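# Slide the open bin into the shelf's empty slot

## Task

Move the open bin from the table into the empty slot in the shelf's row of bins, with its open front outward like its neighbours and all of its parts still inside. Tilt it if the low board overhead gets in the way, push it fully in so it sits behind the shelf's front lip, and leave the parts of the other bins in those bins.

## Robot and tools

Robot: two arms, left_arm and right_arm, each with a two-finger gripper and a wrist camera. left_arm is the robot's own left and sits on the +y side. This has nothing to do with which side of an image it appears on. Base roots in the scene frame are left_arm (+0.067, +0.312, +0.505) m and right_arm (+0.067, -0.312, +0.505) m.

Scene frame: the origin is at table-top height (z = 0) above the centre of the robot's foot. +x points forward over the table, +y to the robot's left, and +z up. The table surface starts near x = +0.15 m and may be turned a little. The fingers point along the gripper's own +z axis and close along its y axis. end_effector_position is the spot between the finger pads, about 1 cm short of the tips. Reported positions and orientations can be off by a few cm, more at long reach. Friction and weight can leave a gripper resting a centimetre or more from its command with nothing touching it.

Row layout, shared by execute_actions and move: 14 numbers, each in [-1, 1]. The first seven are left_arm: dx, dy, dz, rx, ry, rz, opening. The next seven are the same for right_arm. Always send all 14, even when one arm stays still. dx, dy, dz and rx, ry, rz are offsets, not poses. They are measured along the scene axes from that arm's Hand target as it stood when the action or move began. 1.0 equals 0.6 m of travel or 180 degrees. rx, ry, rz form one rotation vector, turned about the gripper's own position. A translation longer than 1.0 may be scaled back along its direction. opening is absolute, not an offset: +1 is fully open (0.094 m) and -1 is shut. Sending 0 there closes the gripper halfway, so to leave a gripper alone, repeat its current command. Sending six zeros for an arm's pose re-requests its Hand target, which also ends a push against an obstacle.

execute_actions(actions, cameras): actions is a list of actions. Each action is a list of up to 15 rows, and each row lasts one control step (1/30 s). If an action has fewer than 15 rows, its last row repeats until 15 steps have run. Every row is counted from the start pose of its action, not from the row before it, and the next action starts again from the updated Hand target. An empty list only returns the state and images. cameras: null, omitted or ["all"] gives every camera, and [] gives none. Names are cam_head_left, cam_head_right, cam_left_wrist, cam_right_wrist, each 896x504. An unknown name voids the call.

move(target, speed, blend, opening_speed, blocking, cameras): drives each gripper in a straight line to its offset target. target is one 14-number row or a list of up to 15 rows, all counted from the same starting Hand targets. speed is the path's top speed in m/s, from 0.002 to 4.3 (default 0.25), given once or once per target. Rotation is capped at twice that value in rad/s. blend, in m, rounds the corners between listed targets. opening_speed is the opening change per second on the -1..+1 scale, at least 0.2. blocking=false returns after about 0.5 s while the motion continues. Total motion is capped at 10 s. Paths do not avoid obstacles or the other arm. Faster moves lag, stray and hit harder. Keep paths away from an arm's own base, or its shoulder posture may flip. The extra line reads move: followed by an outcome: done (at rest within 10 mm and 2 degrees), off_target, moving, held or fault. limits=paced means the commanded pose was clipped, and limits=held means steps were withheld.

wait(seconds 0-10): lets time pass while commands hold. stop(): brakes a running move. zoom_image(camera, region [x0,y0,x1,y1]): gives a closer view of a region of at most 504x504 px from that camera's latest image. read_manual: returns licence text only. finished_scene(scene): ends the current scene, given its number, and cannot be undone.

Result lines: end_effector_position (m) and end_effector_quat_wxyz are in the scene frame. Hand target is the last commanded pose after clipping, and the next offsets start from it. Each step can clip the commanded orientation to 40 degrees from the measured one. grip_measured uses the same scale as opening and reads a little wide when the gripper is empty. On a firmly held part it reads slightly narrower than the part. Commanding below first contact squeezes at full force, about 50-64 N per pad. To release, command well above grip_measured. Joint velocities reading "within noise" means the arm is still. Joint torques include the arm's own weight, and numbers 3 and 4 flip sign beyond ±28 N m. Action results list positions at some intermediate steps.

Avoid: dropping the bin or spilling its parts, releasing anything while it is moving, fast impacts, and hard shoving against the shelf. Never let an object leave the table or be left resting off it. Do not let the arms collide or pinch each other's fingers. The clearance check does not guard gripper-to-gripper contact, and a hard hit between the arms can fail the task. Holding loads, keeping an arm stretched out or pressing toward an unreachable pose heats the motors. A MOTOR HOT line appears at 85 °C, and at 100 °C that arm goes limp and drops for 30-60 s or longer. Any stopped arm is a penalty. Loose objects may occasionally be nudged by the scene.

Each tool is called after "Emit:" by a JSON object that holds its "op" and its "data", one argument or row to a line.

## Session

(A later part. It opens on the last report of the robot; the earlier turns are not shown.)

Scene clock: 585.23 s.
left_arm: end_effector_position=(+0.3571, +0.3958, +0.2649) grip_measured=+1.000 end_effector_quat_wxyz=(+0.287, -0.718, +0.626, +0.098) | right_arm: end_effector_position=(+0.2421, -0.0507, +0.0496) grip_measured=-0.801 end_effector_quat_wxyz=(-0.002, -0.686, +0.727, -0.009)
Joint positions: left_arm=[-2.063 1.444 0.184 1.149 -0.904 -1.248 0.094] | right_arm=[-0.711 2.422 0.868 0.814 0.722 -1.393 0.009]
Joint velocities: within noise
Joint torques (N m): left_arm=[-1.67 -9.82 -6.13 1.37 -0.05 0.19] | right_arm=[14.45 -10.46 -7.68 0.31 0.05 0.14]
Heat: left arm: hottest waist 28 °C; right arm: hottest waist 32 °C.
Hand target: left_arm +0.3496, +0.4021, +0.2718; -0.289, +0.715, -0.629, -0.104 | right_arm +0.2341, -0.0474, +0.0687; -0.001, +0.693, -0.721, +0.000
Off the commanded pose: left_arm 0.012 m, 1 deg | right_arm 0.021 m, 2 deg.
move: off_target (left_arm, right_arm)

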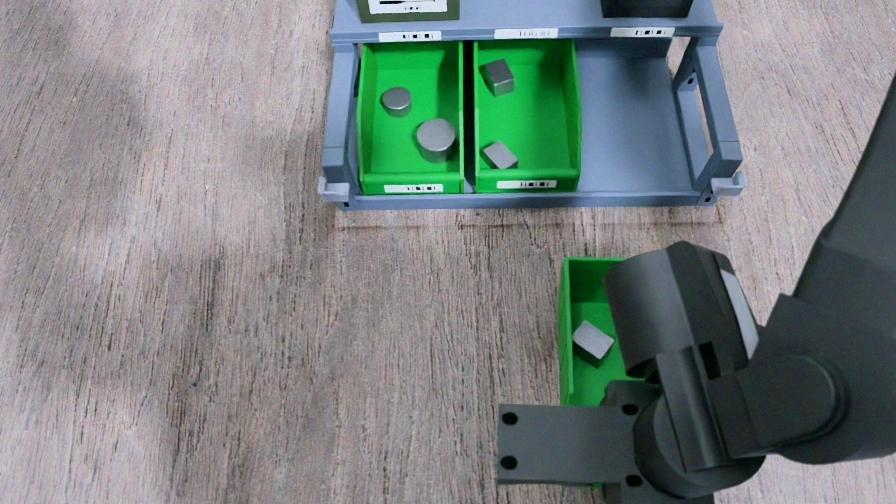

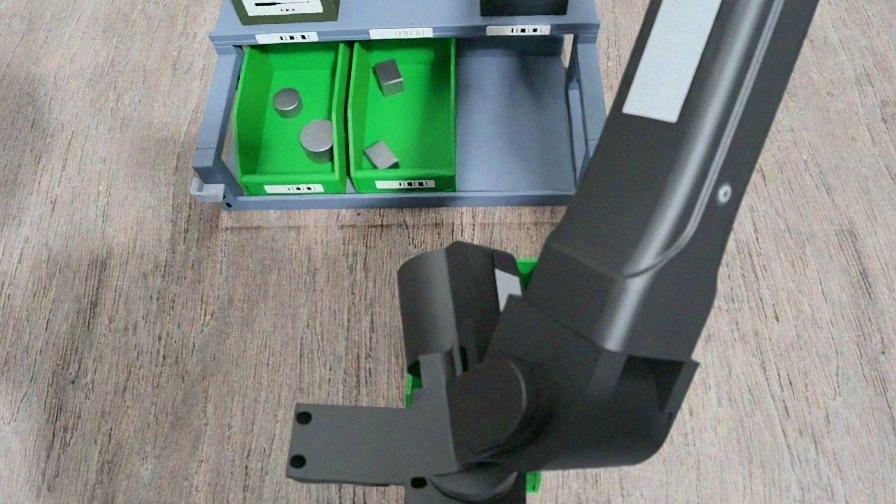

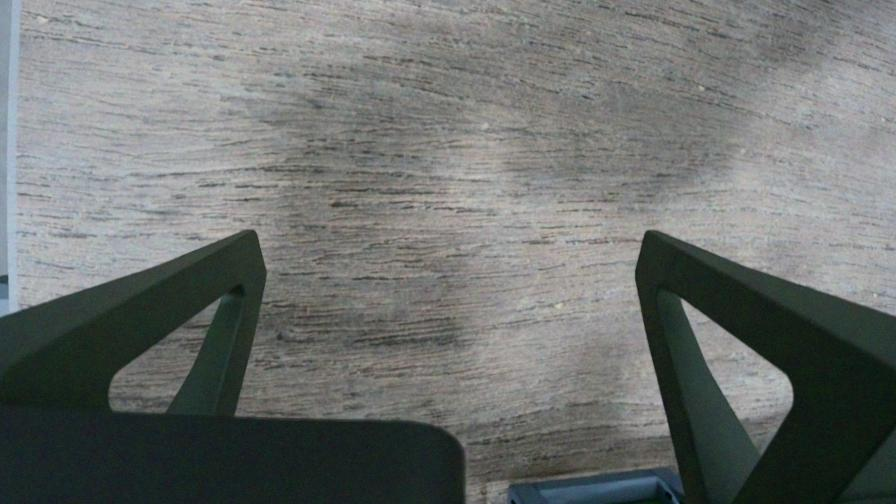

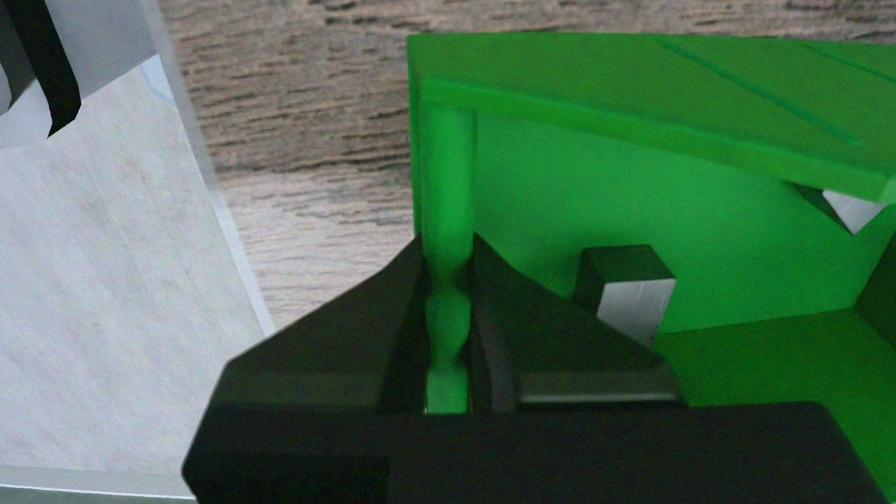

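Emit:
{"op": "move", "data": {
  "target": [0,0,0,0,0,0,1, 0.08,0,0.05,0,0,0.0,-1],
  "speed": 0.06
}}

Scene clock: 598.17 s.
left_arm: end_effector_position=(+0.3571, +0.3958, +0.2649) grip_measured=+1.000 end_effector_quat_wxyz=(+0.287, -0.718, +0.626, +0.098) | right_arm: end_effector_position=(+0.2908, -0.0527, +0.0805) grip_measured=-0.801 end_effector_quat_wxyz=(-0.004, -0.686, +0.727, -0.008)
Joint positions: left_arm=[-2.063 1.444 0.184 1.149 -0.904 -1.248 0.094] | right_arm=[-0.679 2.254 0.835 0.653 0.746 -1.359 0.009]
Joint velocities: within noise
Joint torques (N m): left_arm=[-1.67 -9.82 -6.13 1.4 -0.06 0.2] | right_arm=[14.86 -11.93 -6.48 0.28 0.06 0.14]
Heat: left arm: hottest waist 28 °C; right arm: hottest waist 32 °C.
Hand target: left_arm +0.3496, +0.4021, +0.2718; -0.289, +0.715, -0.629, -0.104 | right_arm +0.2820, -0.0474, +0.0987; -0.001, +0.693, -0.721, +0.000
Off the commanded pose: left_arm 0.012 m, 1 deg | right_arm 0.021 m, 2 deg.
move: off_target (left_arm, right_arm)

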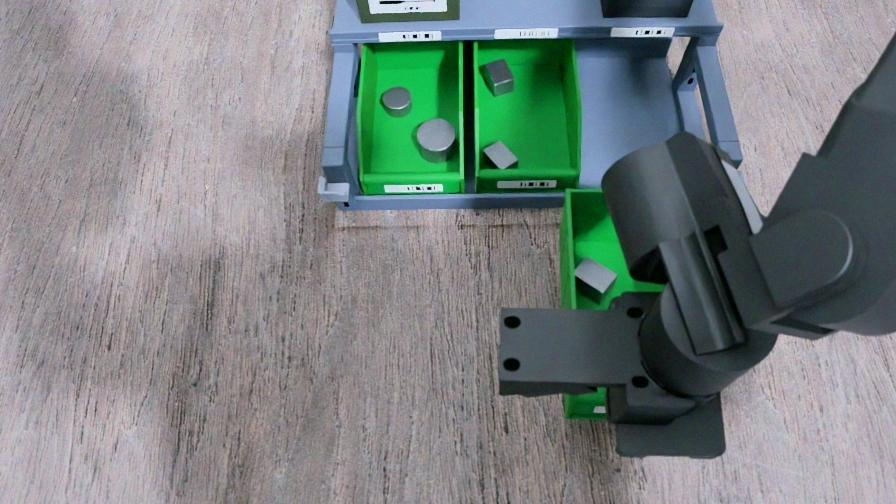

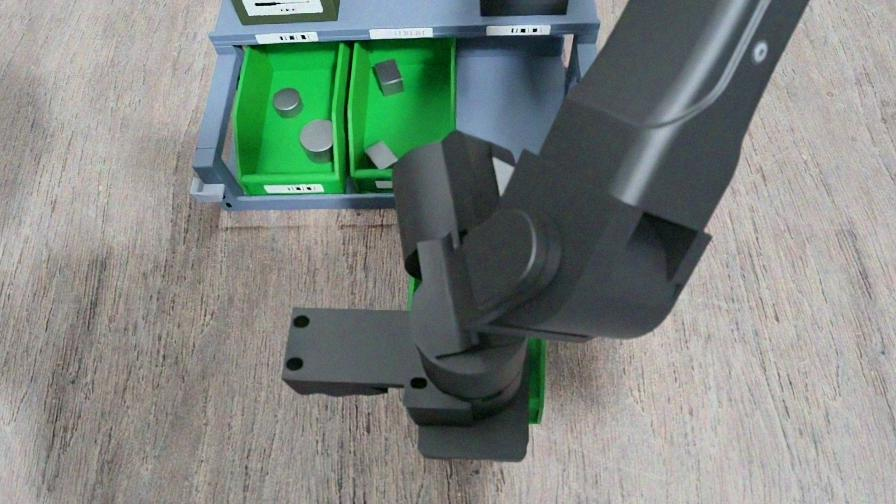

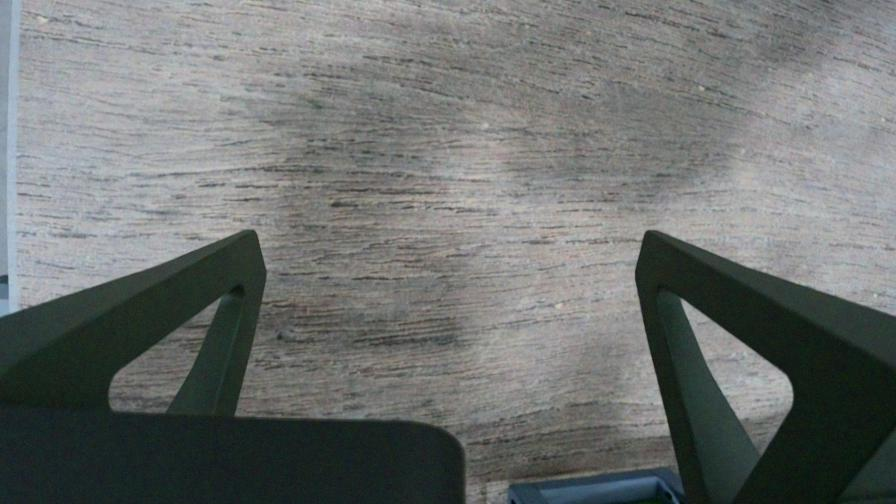

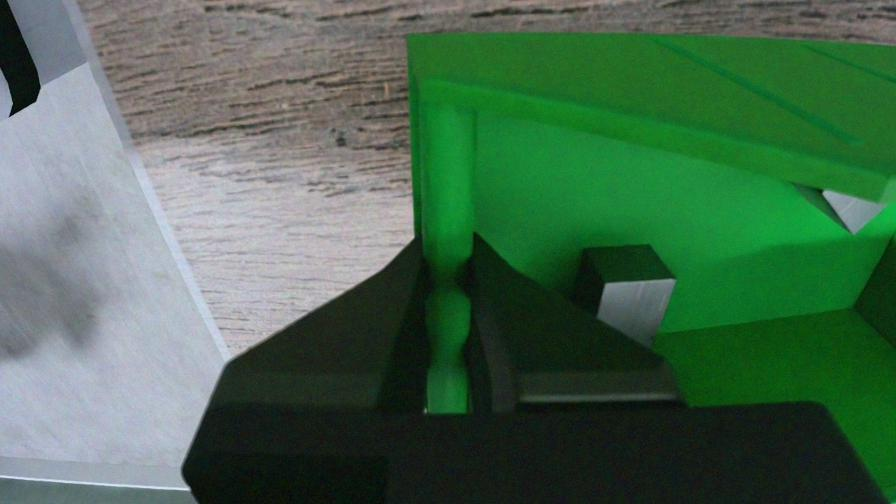

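Emit:
{"op": "move", "data": {
  "target": [
    [0,0,0,0,0,0,1, 0.0,0,0.035,0,0,0.0,-1],
    [0,0,0,0,0,0,1, 0.075,-0.0627,0.038,0,0,0.0128,-1]
  ],
  "speed": 0.08
}}

Scene clock: 637.20 s.
left_arm: end_effector_position=(+0.3571, +0.3958, +0.2649) grip_measured=+1.000 end_effector_quat_wxyz=(+0.287, -0.718, +0.626, +0.098) | right_arm: end_effector_position=(+0.3350, -0.0772, +0.1143) grip_measured=-0.801 end_effector_quat_wxyz=(+0.006, -0.698, +0.716, -0.004)
Joint positions: left_arm=[-2.063 1.444 0.184 1.149 -0.904 -1.248 0.094] | right_arm=[-0.686 2.065 0.762 0.557 0.723 -1.409 0.009]
Joint velocities: within noise
Joint torques (N m): left_arm=[-1.67 -9.82 -6.12 1.4 -0.05 0.2] | right_arm=[11.16 -12.81 -5.59 0.25 -0.2 -0.15]
Heat: left arm: hottest waist 28 °C; right arm: hottest waist 33 °C.
Hand target: left_arm +0.3496, +0.4021, +0.2718; -0.289, +0.715, -0.629, -0.104 | right_arm +0.3271, -0.0851, +0.1215; -0.001, +0.707, -0.707, +0.000
Off the commanded pose: left_arm 0.012 m, 1 deg | right_arm 0.013 m, 2 deg.
move: off_target (left_arm, right_arm)

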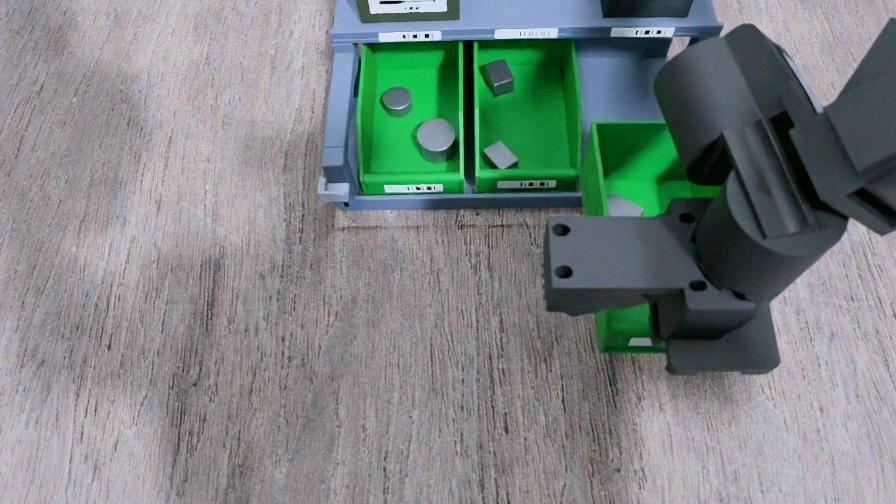

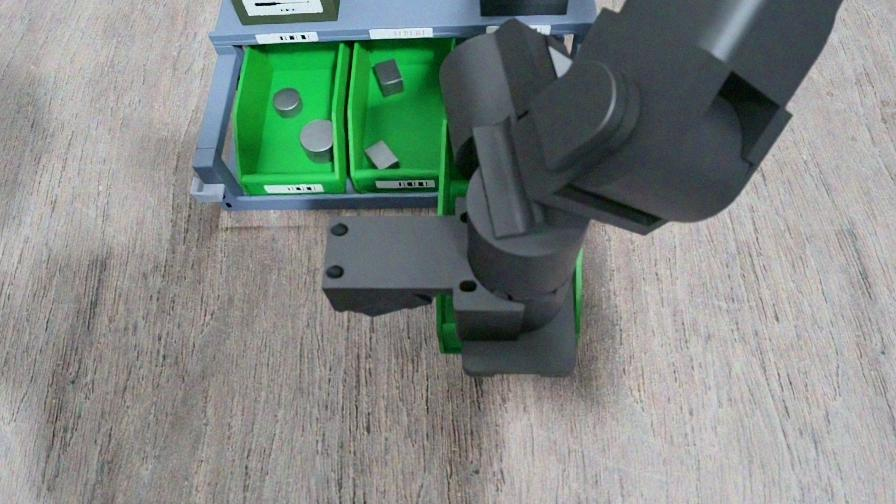

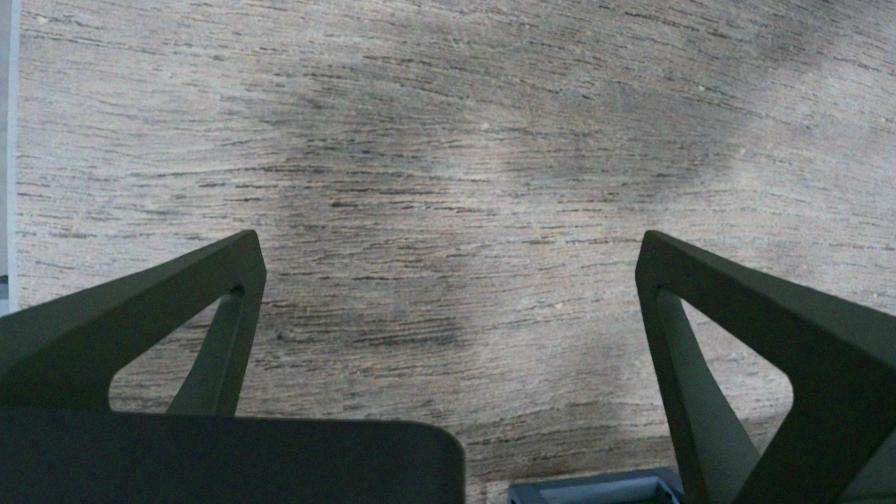

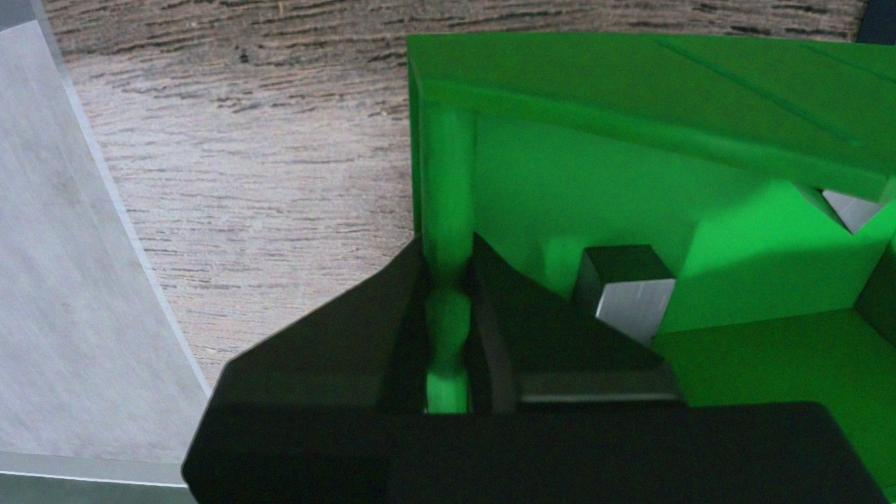

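Emit:
{"op": "move", "data": {
  "target": [0,0,0,0,0,0,1, 0.0,-0.0315,-0.03,0,0,0.0,-1],
  "speed": 0.06
}}

Scene clock: 666.87 s.
left_arm: end_effector_position=(+0.3571, +0.3958, +0.2649) grip_measured=+1.000 end_effector_quat_wxyz=(+0.287, -0.718, +0.626, +0.098) | right_arm: end_effector_position=(+0.3381, -0.0978, +0.0977) grip_measured=-0.801 end_effector_quat_wxyz=(+0.004, -0.700, +0.714, -0.003)
Joint positions: left_arm=[-2.063 1.444 0.184 1.149 -0.904 -1.248 0.094] | right_arm=[-0.749 2.065 0.759 0.589 0.676 -1.465 0.009]
Joint velocities: within noise
Joint torques (N m): left_arm=[-1.61 -9.76 -6.15 1.37 -0.06 0.2] | right_arm=[10.46 -11.75 -6.01 1.02 -0.22 -0.16]
Heat: left arm: hottest shoulder 28 °C; right arm: hottest waist 32 °C.
Hand target: left_arm +0.3496, +0.4021, +0.2718; -0.289, +0.715, -0.629, -0.104 | right_arm +0.3272, -0.1040, +0.1035; -0.001, +0.707, -0.707, +0.000
Off the commanded pose: left_arm 0.012 m, 1 deg | right_arm 0.014 m, 1 deg.
move: off_target (left_arm, right_arm)

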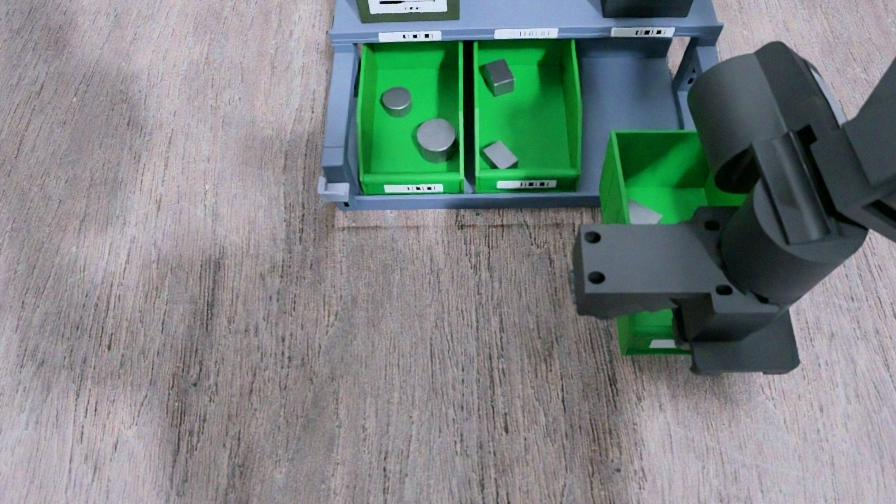

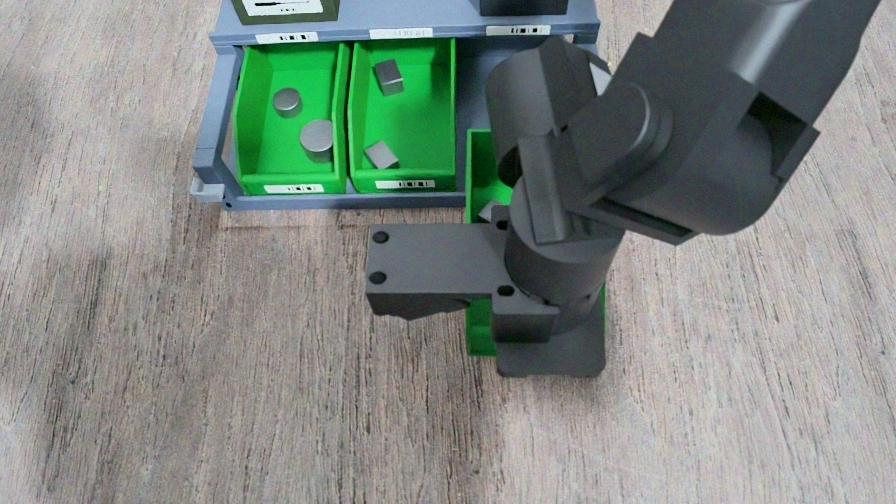

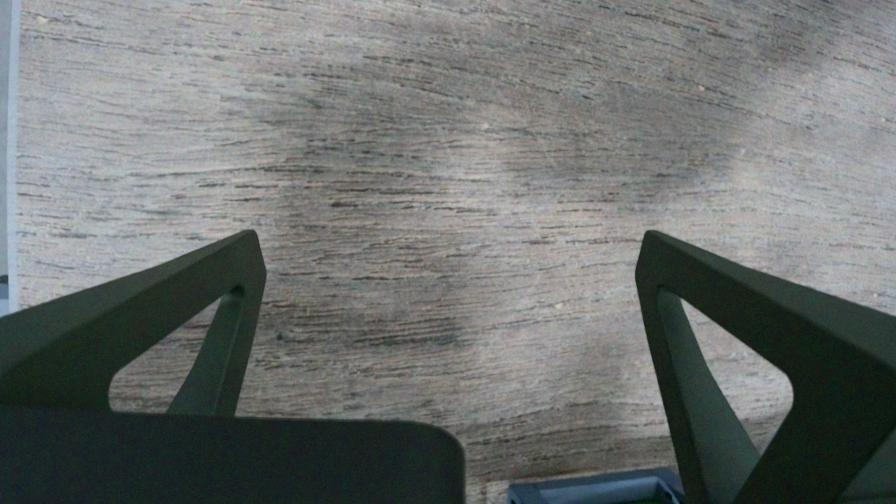

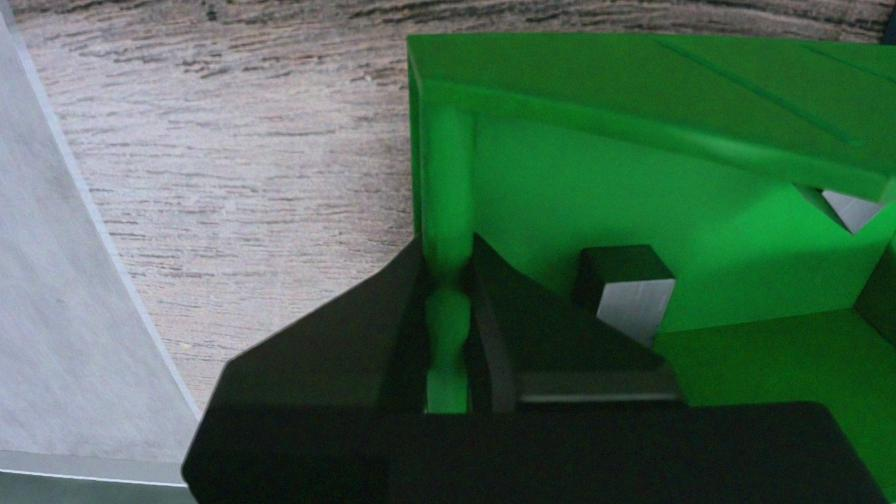

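Emit:
{"op": "zoom_image", "data": {
  "camera": "cam_head_left",
  "region": [560, 110, 760, 250]
}}

Emit:
{"op": "zoom_image", "data": {
  "camera": "cam_head_right",
  "region": [400, 110, 600, 250]
}}

Emit:
{"op": "zoom_image", "data": {
  "camera": "cam_head_left",
  "region": [560, 250, 760, 390]
}}

Emit:
{"op": "zoom_image", "data": {
  "camera": "cam_head_right",
  "region": [400, 250, 600, 390]
}}

Scaled by 2.520 from the camera's 896x504 image, which has a finer 1280x720 frame.

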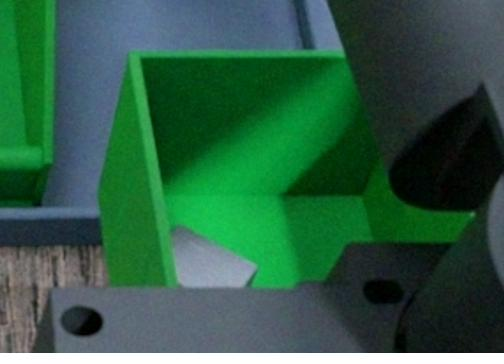

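Scaled by 2.520 from the camera's 896x504 image, which has a finer 1280x720 frame.

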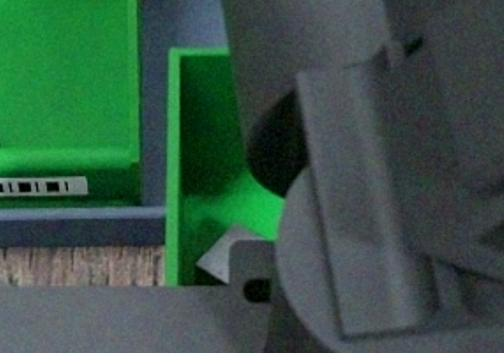

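Scaled by 2.520 from the camera's 896x504 image, which has a finer 1280x720 frame.

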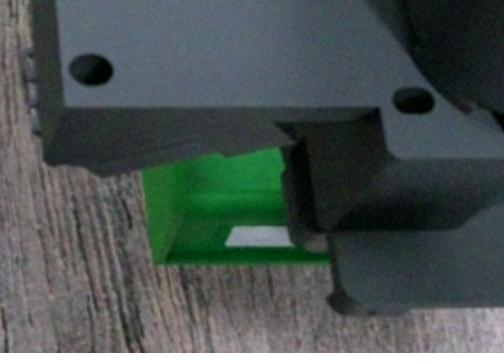

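Scaled by 2.520 from the camera's 896x504 image, which has a finer 1280x720 frame.

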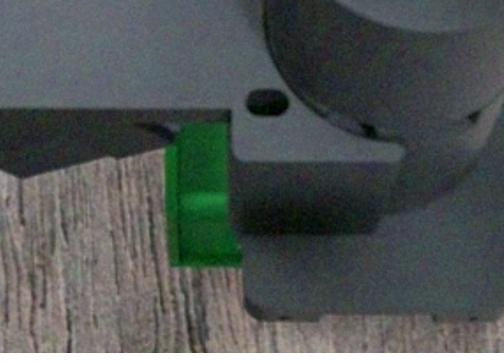

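Emit:
{"op": "move", "data": {
  "target": [0,0,0,0,0,0,1, 0.1,0,0.0,0,0.0278,0.0,-1],
  "speed": 0.05
}}

Scene clock: 687.23 s.
left_arm: end_effector_position=(+0.3571, +0.3958, +0.2649) grip_measured=+1.000 end_effector_quat_wxyz=(+0.287, -0.718, +0.626, +0.098) | right_arm: end_effector_position=(+0.3758, -0.1006, +0.1016) grip_measured=-0.800 end_effector_quat_wxyz=(-0.035, -0.716, +0.696, +0.036)
Joint positions: left_arm=[-2.063 1.444 0.184 1.149 -0.904 -1.248 0.094] | right_arm=[-0.759 1.952 0.855 0.248 0.656 -1.437 0.009]
Joint velocities: within noise
Joint torques (N m): left_arm=[-1.67 -9.82 -6.13 1.39 -0.05 0.2] | right_arm=[10.52 -14.74 -2.37 0.08 -0.22 0.13]
Heat: left arm: hottest shoulder 28 °C; right arm: hottest waist 31 °C.
Hand target: left_arm +0.3496, +0.4021, +0.2718; -0.289, +0.715, -0.629, -0.104 | right_arm +0.3871, -0.1041, +0.1035; +0.030, +0.707, -0.706, -0.031
Off the commanded pose: left_arm 0.012 m, 1 deg | right_arm 0.012 m, 2 deg.
move: off_target (left_arm, right_arm)

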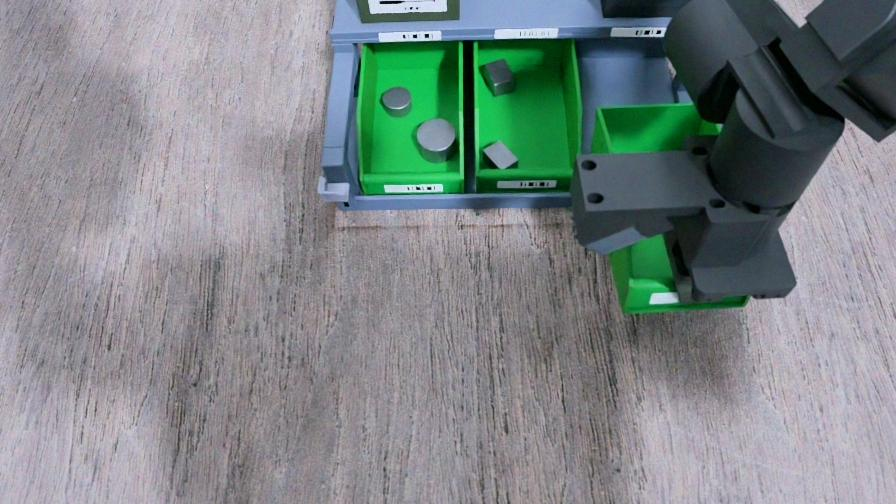

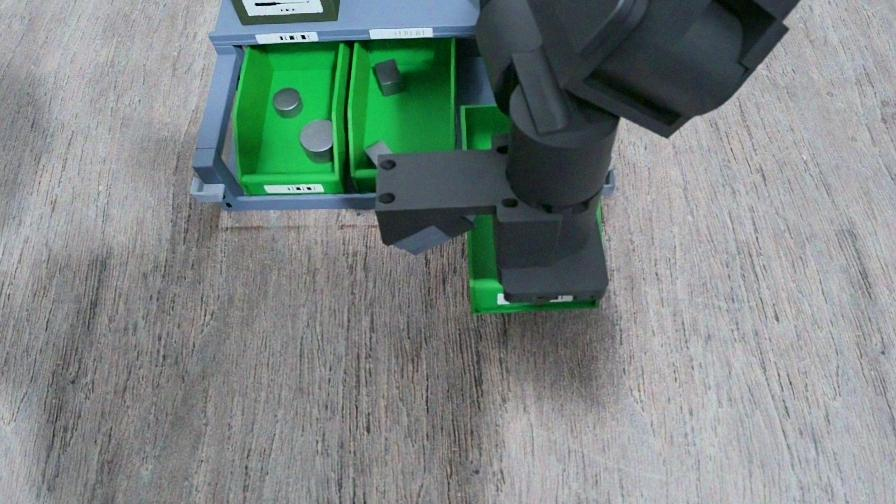

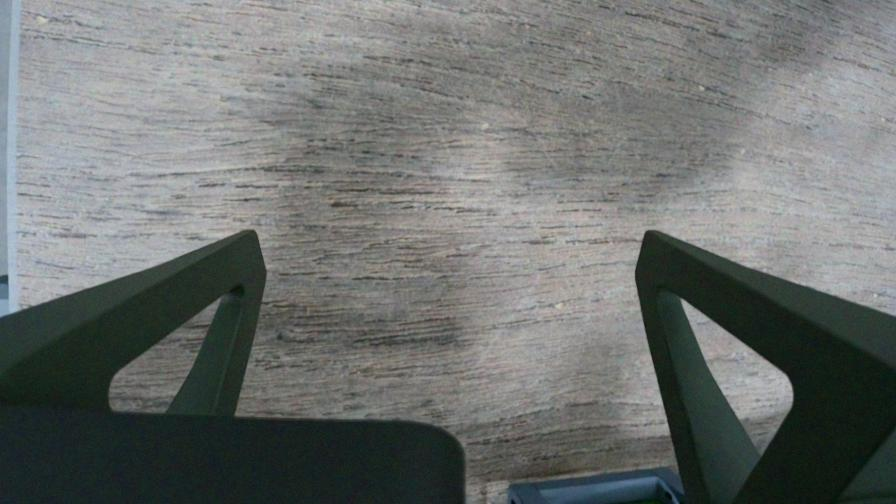

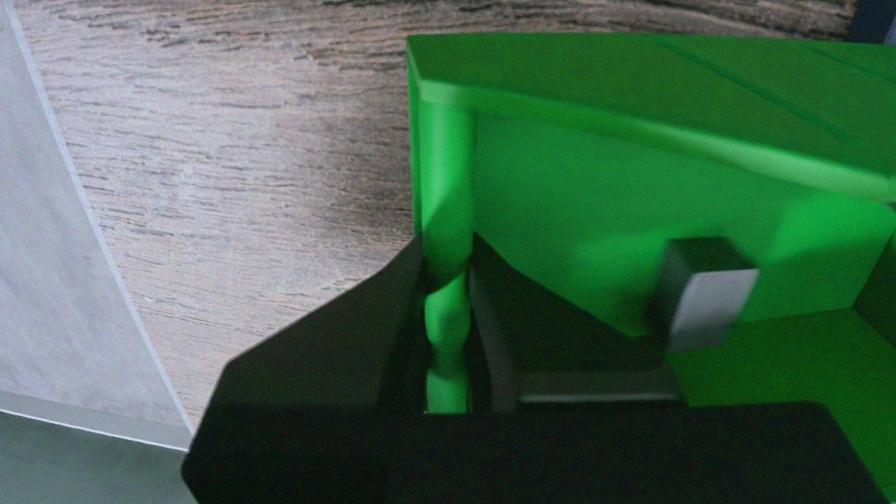

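Emit:
{"op": "zoom_image", "data": {
  "camera": "cam_head_left",
  "region": [560, 90, 760, 330]
}}

Emit:
{"op": "zoom_image", "data": {
  "camera": "cam_head_right",
  "region": [420, 90, 620, 330]
}}

Scaled by 2.100 from the camera's 896x504 image, which has a finer 1280x720 frame.

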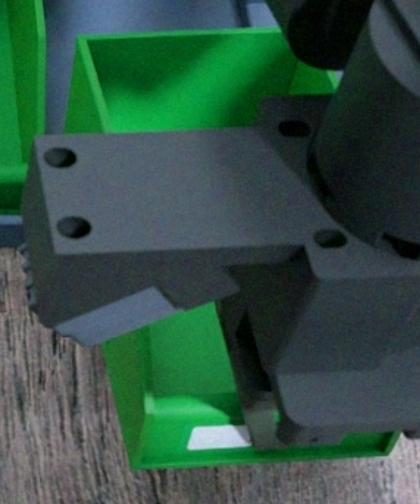

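Scaled by 2.100 from the camera's 896x504 image, which has a finer 1280x720 frame.

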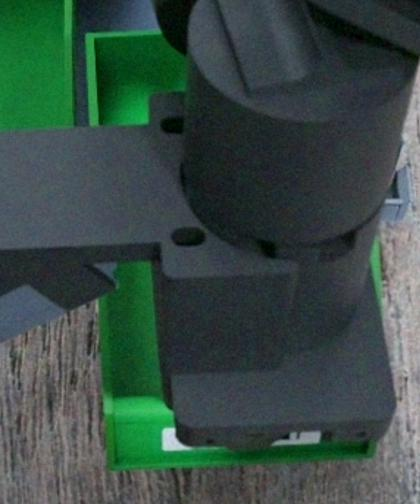

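Emit:
{"op": "move", "data": {
  "target": [
    [0,0,0,0,0,0,1, 0.073,0.006,0.0,0,0,-0.0133,-1],
    [0,0,0,0,0,0,1, 0.073,0.006,-0.025,0,0,-0.0133,-1]
  ],
  "speed": 0.05
}}

Scene clock: 705.00 s.
left_arm: end_effector_position=(+0.3571, +0.3958, +0.2649) grip_measured=+1.000 end_effector_quat_wxyz=(+0.287, -0.718, +0.626, +0.098) | right_arm: end_effector_position=(+0.4252, -0.1004, +0.0889) grip_measured=-0.800 end_effector_quat_wxyz=(-0.034, -0.696, +0.716, +0.035)
Joint positions: left_arm=[-2.063 1.444 0.184 1.149 -0.904 -1.248 0.094] | right_arm=[-0.782 1.93 0.968 0.129 0.639 -1.403 0.009]
Joint velocities: within noise
Joint torques (N m): left_arm=[-1.73 -9.82 -6.15 1.39 -0.05 0.2] | right_arm=[11.16 -14.33 -1.46 0.5 -0.2 0.01]
Heat: left arm: hottest shoulder 28 °C; right arm: hottest waist 31 °C.
Hand target: left_arm +0.3496, +0.4021, +0.2718; -0.289, +0.715, -0.629, -0.104 | right_arm +0.4307, -0.1004, +0.0885; +0.030, +0.692, -0.721, -0.032
Off the commanded pose: left_arm 0.012 m, 1 deg | right_arm 0.006 m, 1 deg.
move: off_target (left_arm)

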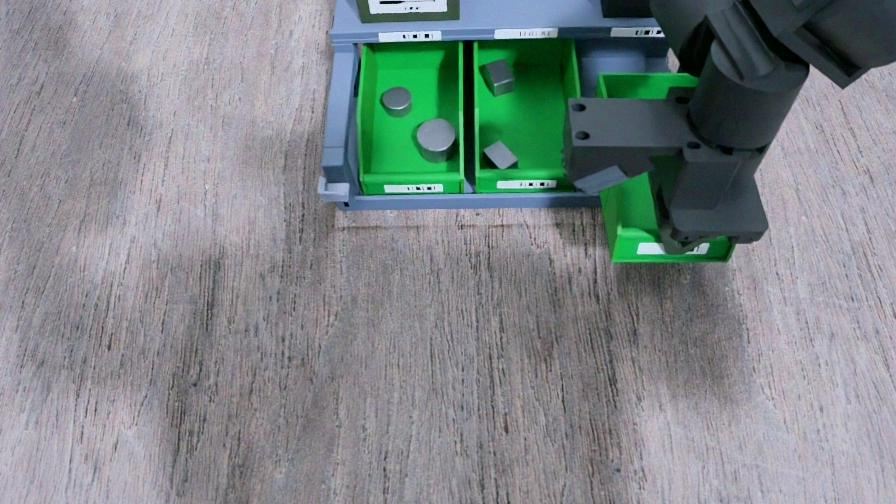

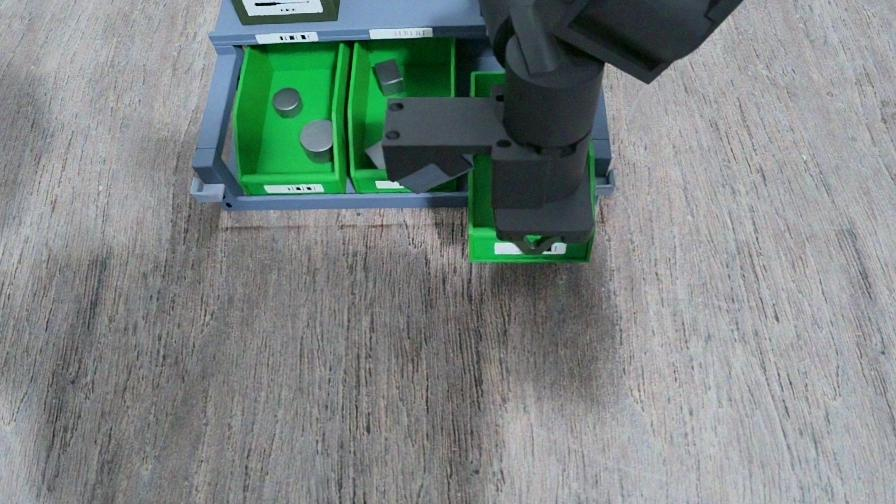

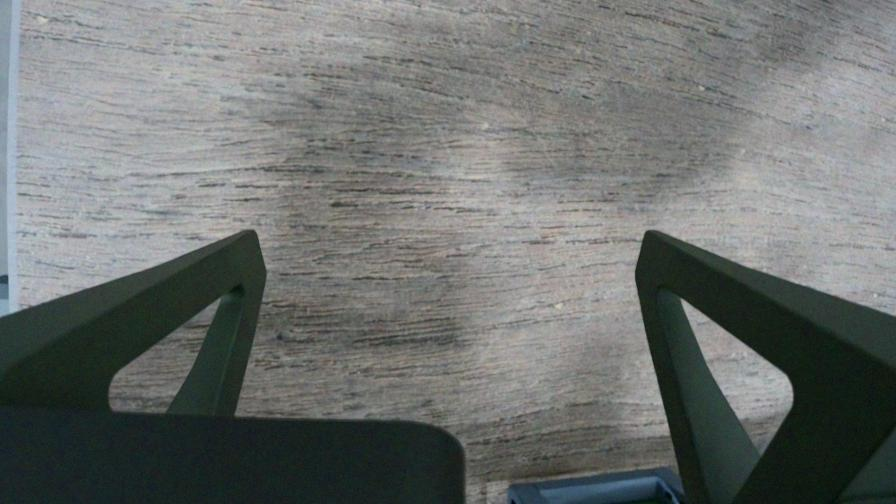

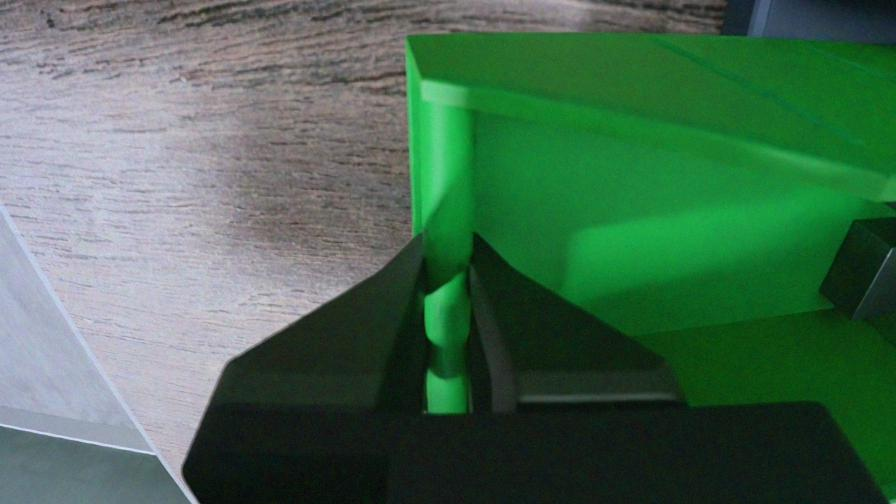

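Emit:
{"op": "move", "data": {
  "target": [
    [0,0,0,0,0,0,1, 0.0,-0.003,-0.01,0,0,0.003,-1],
    [0,0,0,0,0,0,1, 0.0438,-0.003,-0.0308,0,-0.021,0.003,-1]
  ],
  "speed": 0.04
}}

Scene clock: 724.30 s.
left_arm: end_effector_position=(+0.3571, +0.3958, +0.2649) grip_measured=+1.000 end_effector_quat_wxyz=(+0.287, -0.718, +0.626, +0.098) | right_arm: end_effector_position=(+0.4492, -0.1014, +0.0714) grip_measured=-0.801 end_effector_quat_wxyz=(-0.013, -0.696, +0.717, +0.015)
Joint positions: left_arm=[-2.063 1.444 0.184 1.149 -0.904 -1.248 0.094] | right_arm=[-0.806 1.957 1.012 0.195 0.628 -1.465 0.009]
Joint velocities: within noise
Joint torques (N m): left_arm=[-1.67 -9.82 -6.15 1.4 -0.06 0.2] | right_arm=[11.05 -14.8 -1.26 1.02 -0.21 -0.15]
Heat: left arm: hottest shoulder 28 °C; right arm: hottest waist 31 °C.
Hand target: left_arm +0.3496, +0.4021, +0.2718; -0.289, +0.715, -0.629, -0.104 | right_arm +0.4573, -0.1023, +0.0700; +0.006, +0.696, -0.718, -0.009
Off the commanded pose: left_arm 0.012 m, 1 deg | right_arm 0.008 m, 1 deg.
move: off_target (left_arm)

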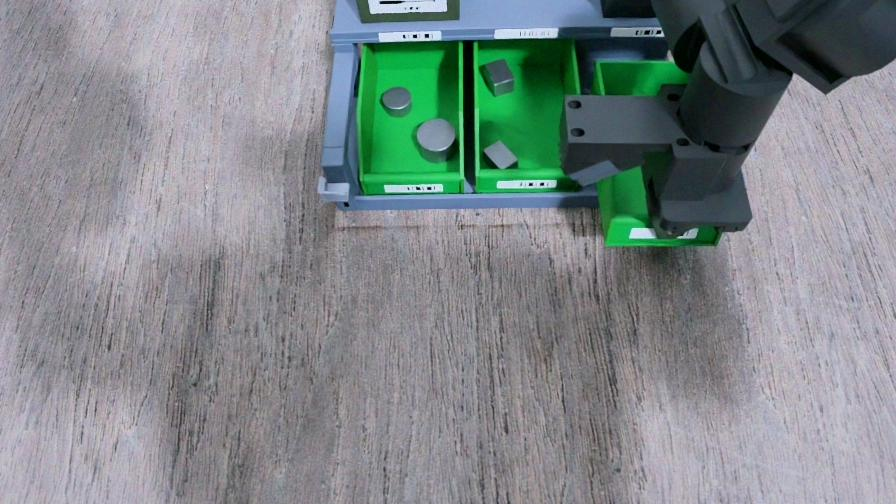

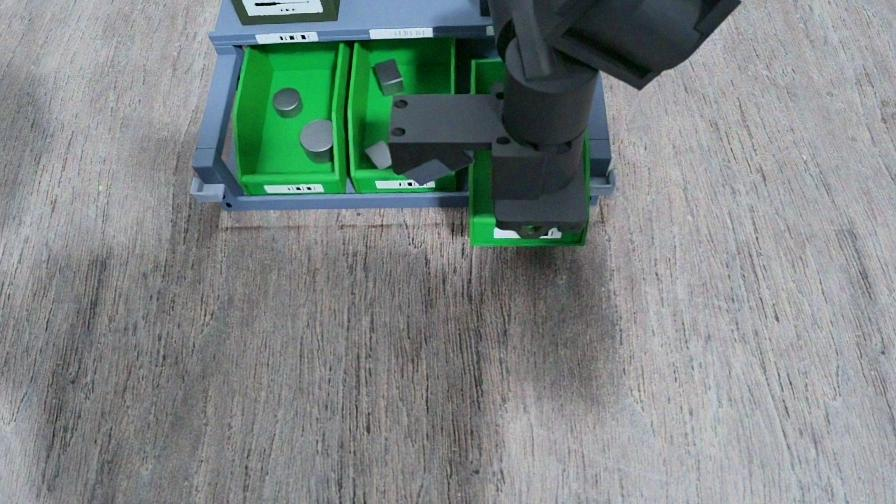

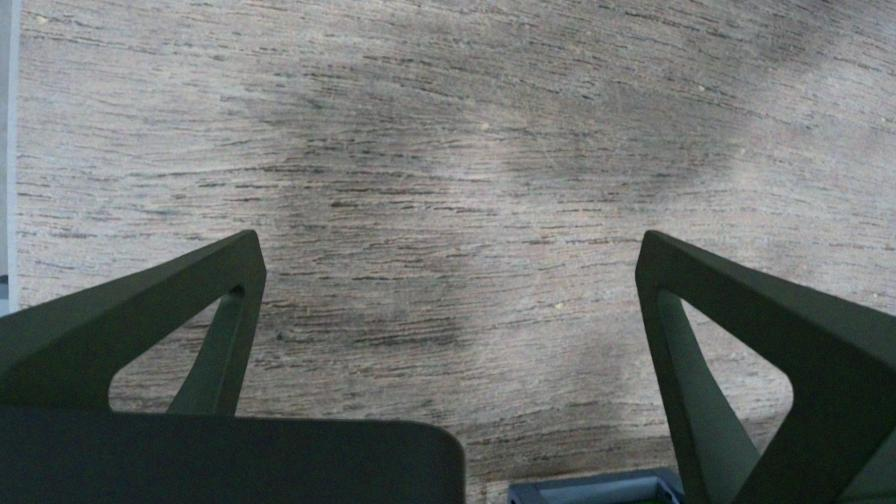

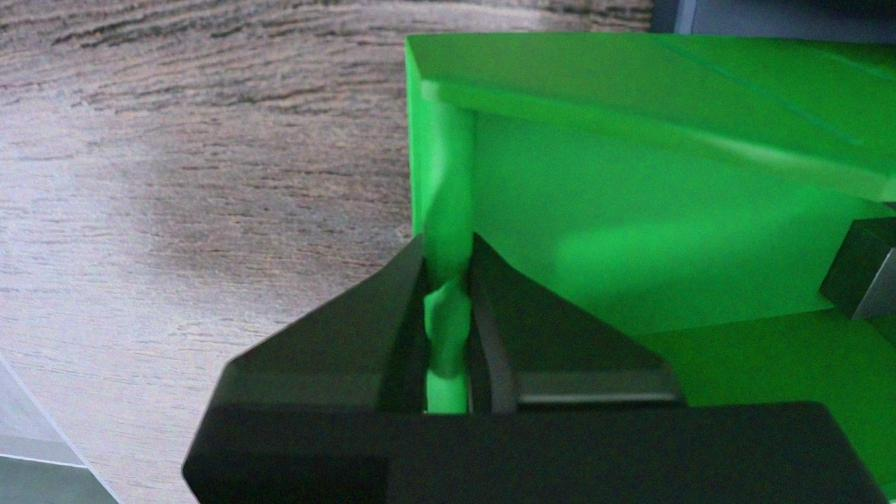

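Emit:
{"op": "move", "data": {
  "target": [0,0,0,0,0,0,1, 0.0458,0.0,-0.0153,0,-0.0111,0.0,-1],
  "speed": 0.04,
  "cameras": ["cam_head_left","cam_head_right","cam_right_wrist"]
}}

Scene clock: 731.83 s.
left_arm: end_effector_position=(+0.3571, +0.3958, +0.2649) grip_measured=+1.000 end_effector_quat_wxyz=(+0.287, -0.718, +0.626, +0.098) | right_arm: end_effector_position=(+0.4756, -0.1009, +0.0620) grip_measured=-0.801 end_effector_quat_wxyz=(-0.001, -0.697, +0.717, +0.004)
Joint positions: left_arm=[-2.063 1.444 0.184 1.149 -0.904 -1.248 0.094] | right_arm=[-0.817 1.966 1.066 0.195 0.621 -1.5 0.009]
Joint velocities: within noise
Joint torques (N m): left_arm=[-1.61 -9.82 -6.15 1.39 -0.06 0.2] | right_arm=[11.16 -15.38 -0.92 1.1 -0.22 -0.17]
Heat: left arm: hottest shoulder 28 °C; right arm: hottest waist 31 °C.
Hand target: left_arm +0.3496, +0.4021, +0.2718; -0.289, +0.715, -0.629, -0.104 | right_arm +0.4846, -0.1022, +0.0608; -0.006, +0.696, -0.718, +0.003
Off the commanded pose: left_arm 0.012 m, 1 deg | right_arm 0.009 m, 1 deg.
move: off_target (left_arm)
Images, in order (width x height): cam_head_left 896x504, cam_head_right 896x504, cam_right_wrist 896x504.

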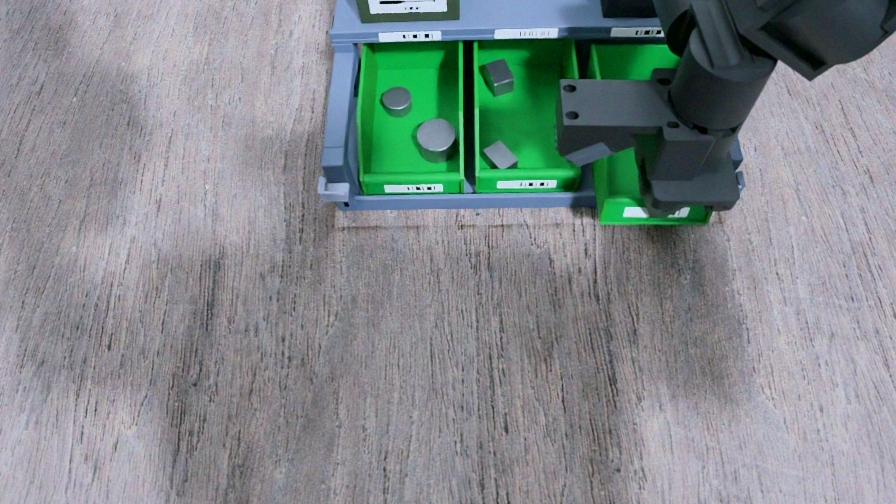

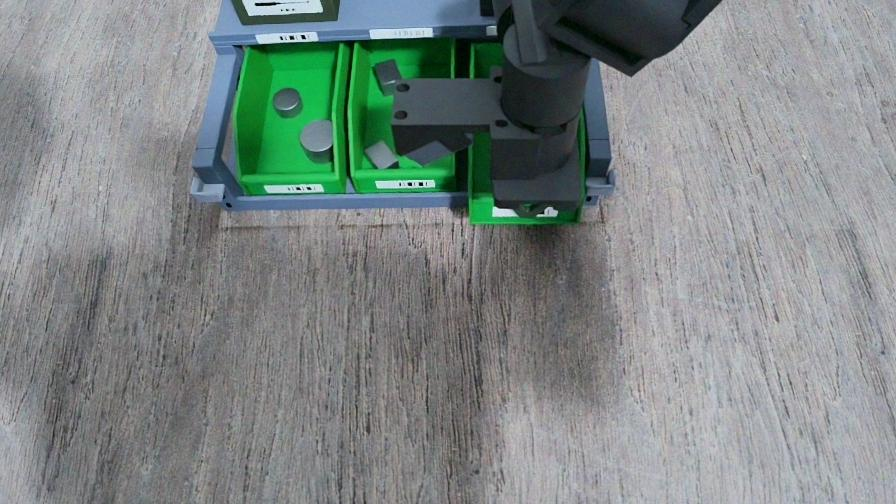

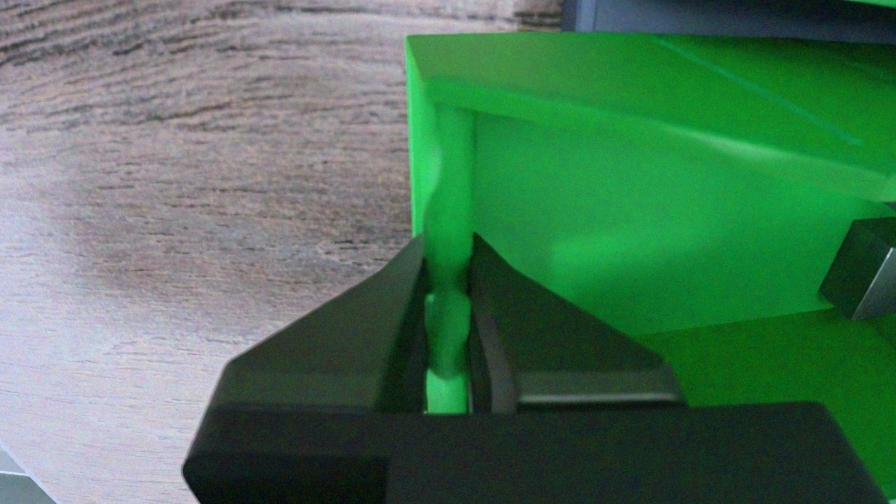

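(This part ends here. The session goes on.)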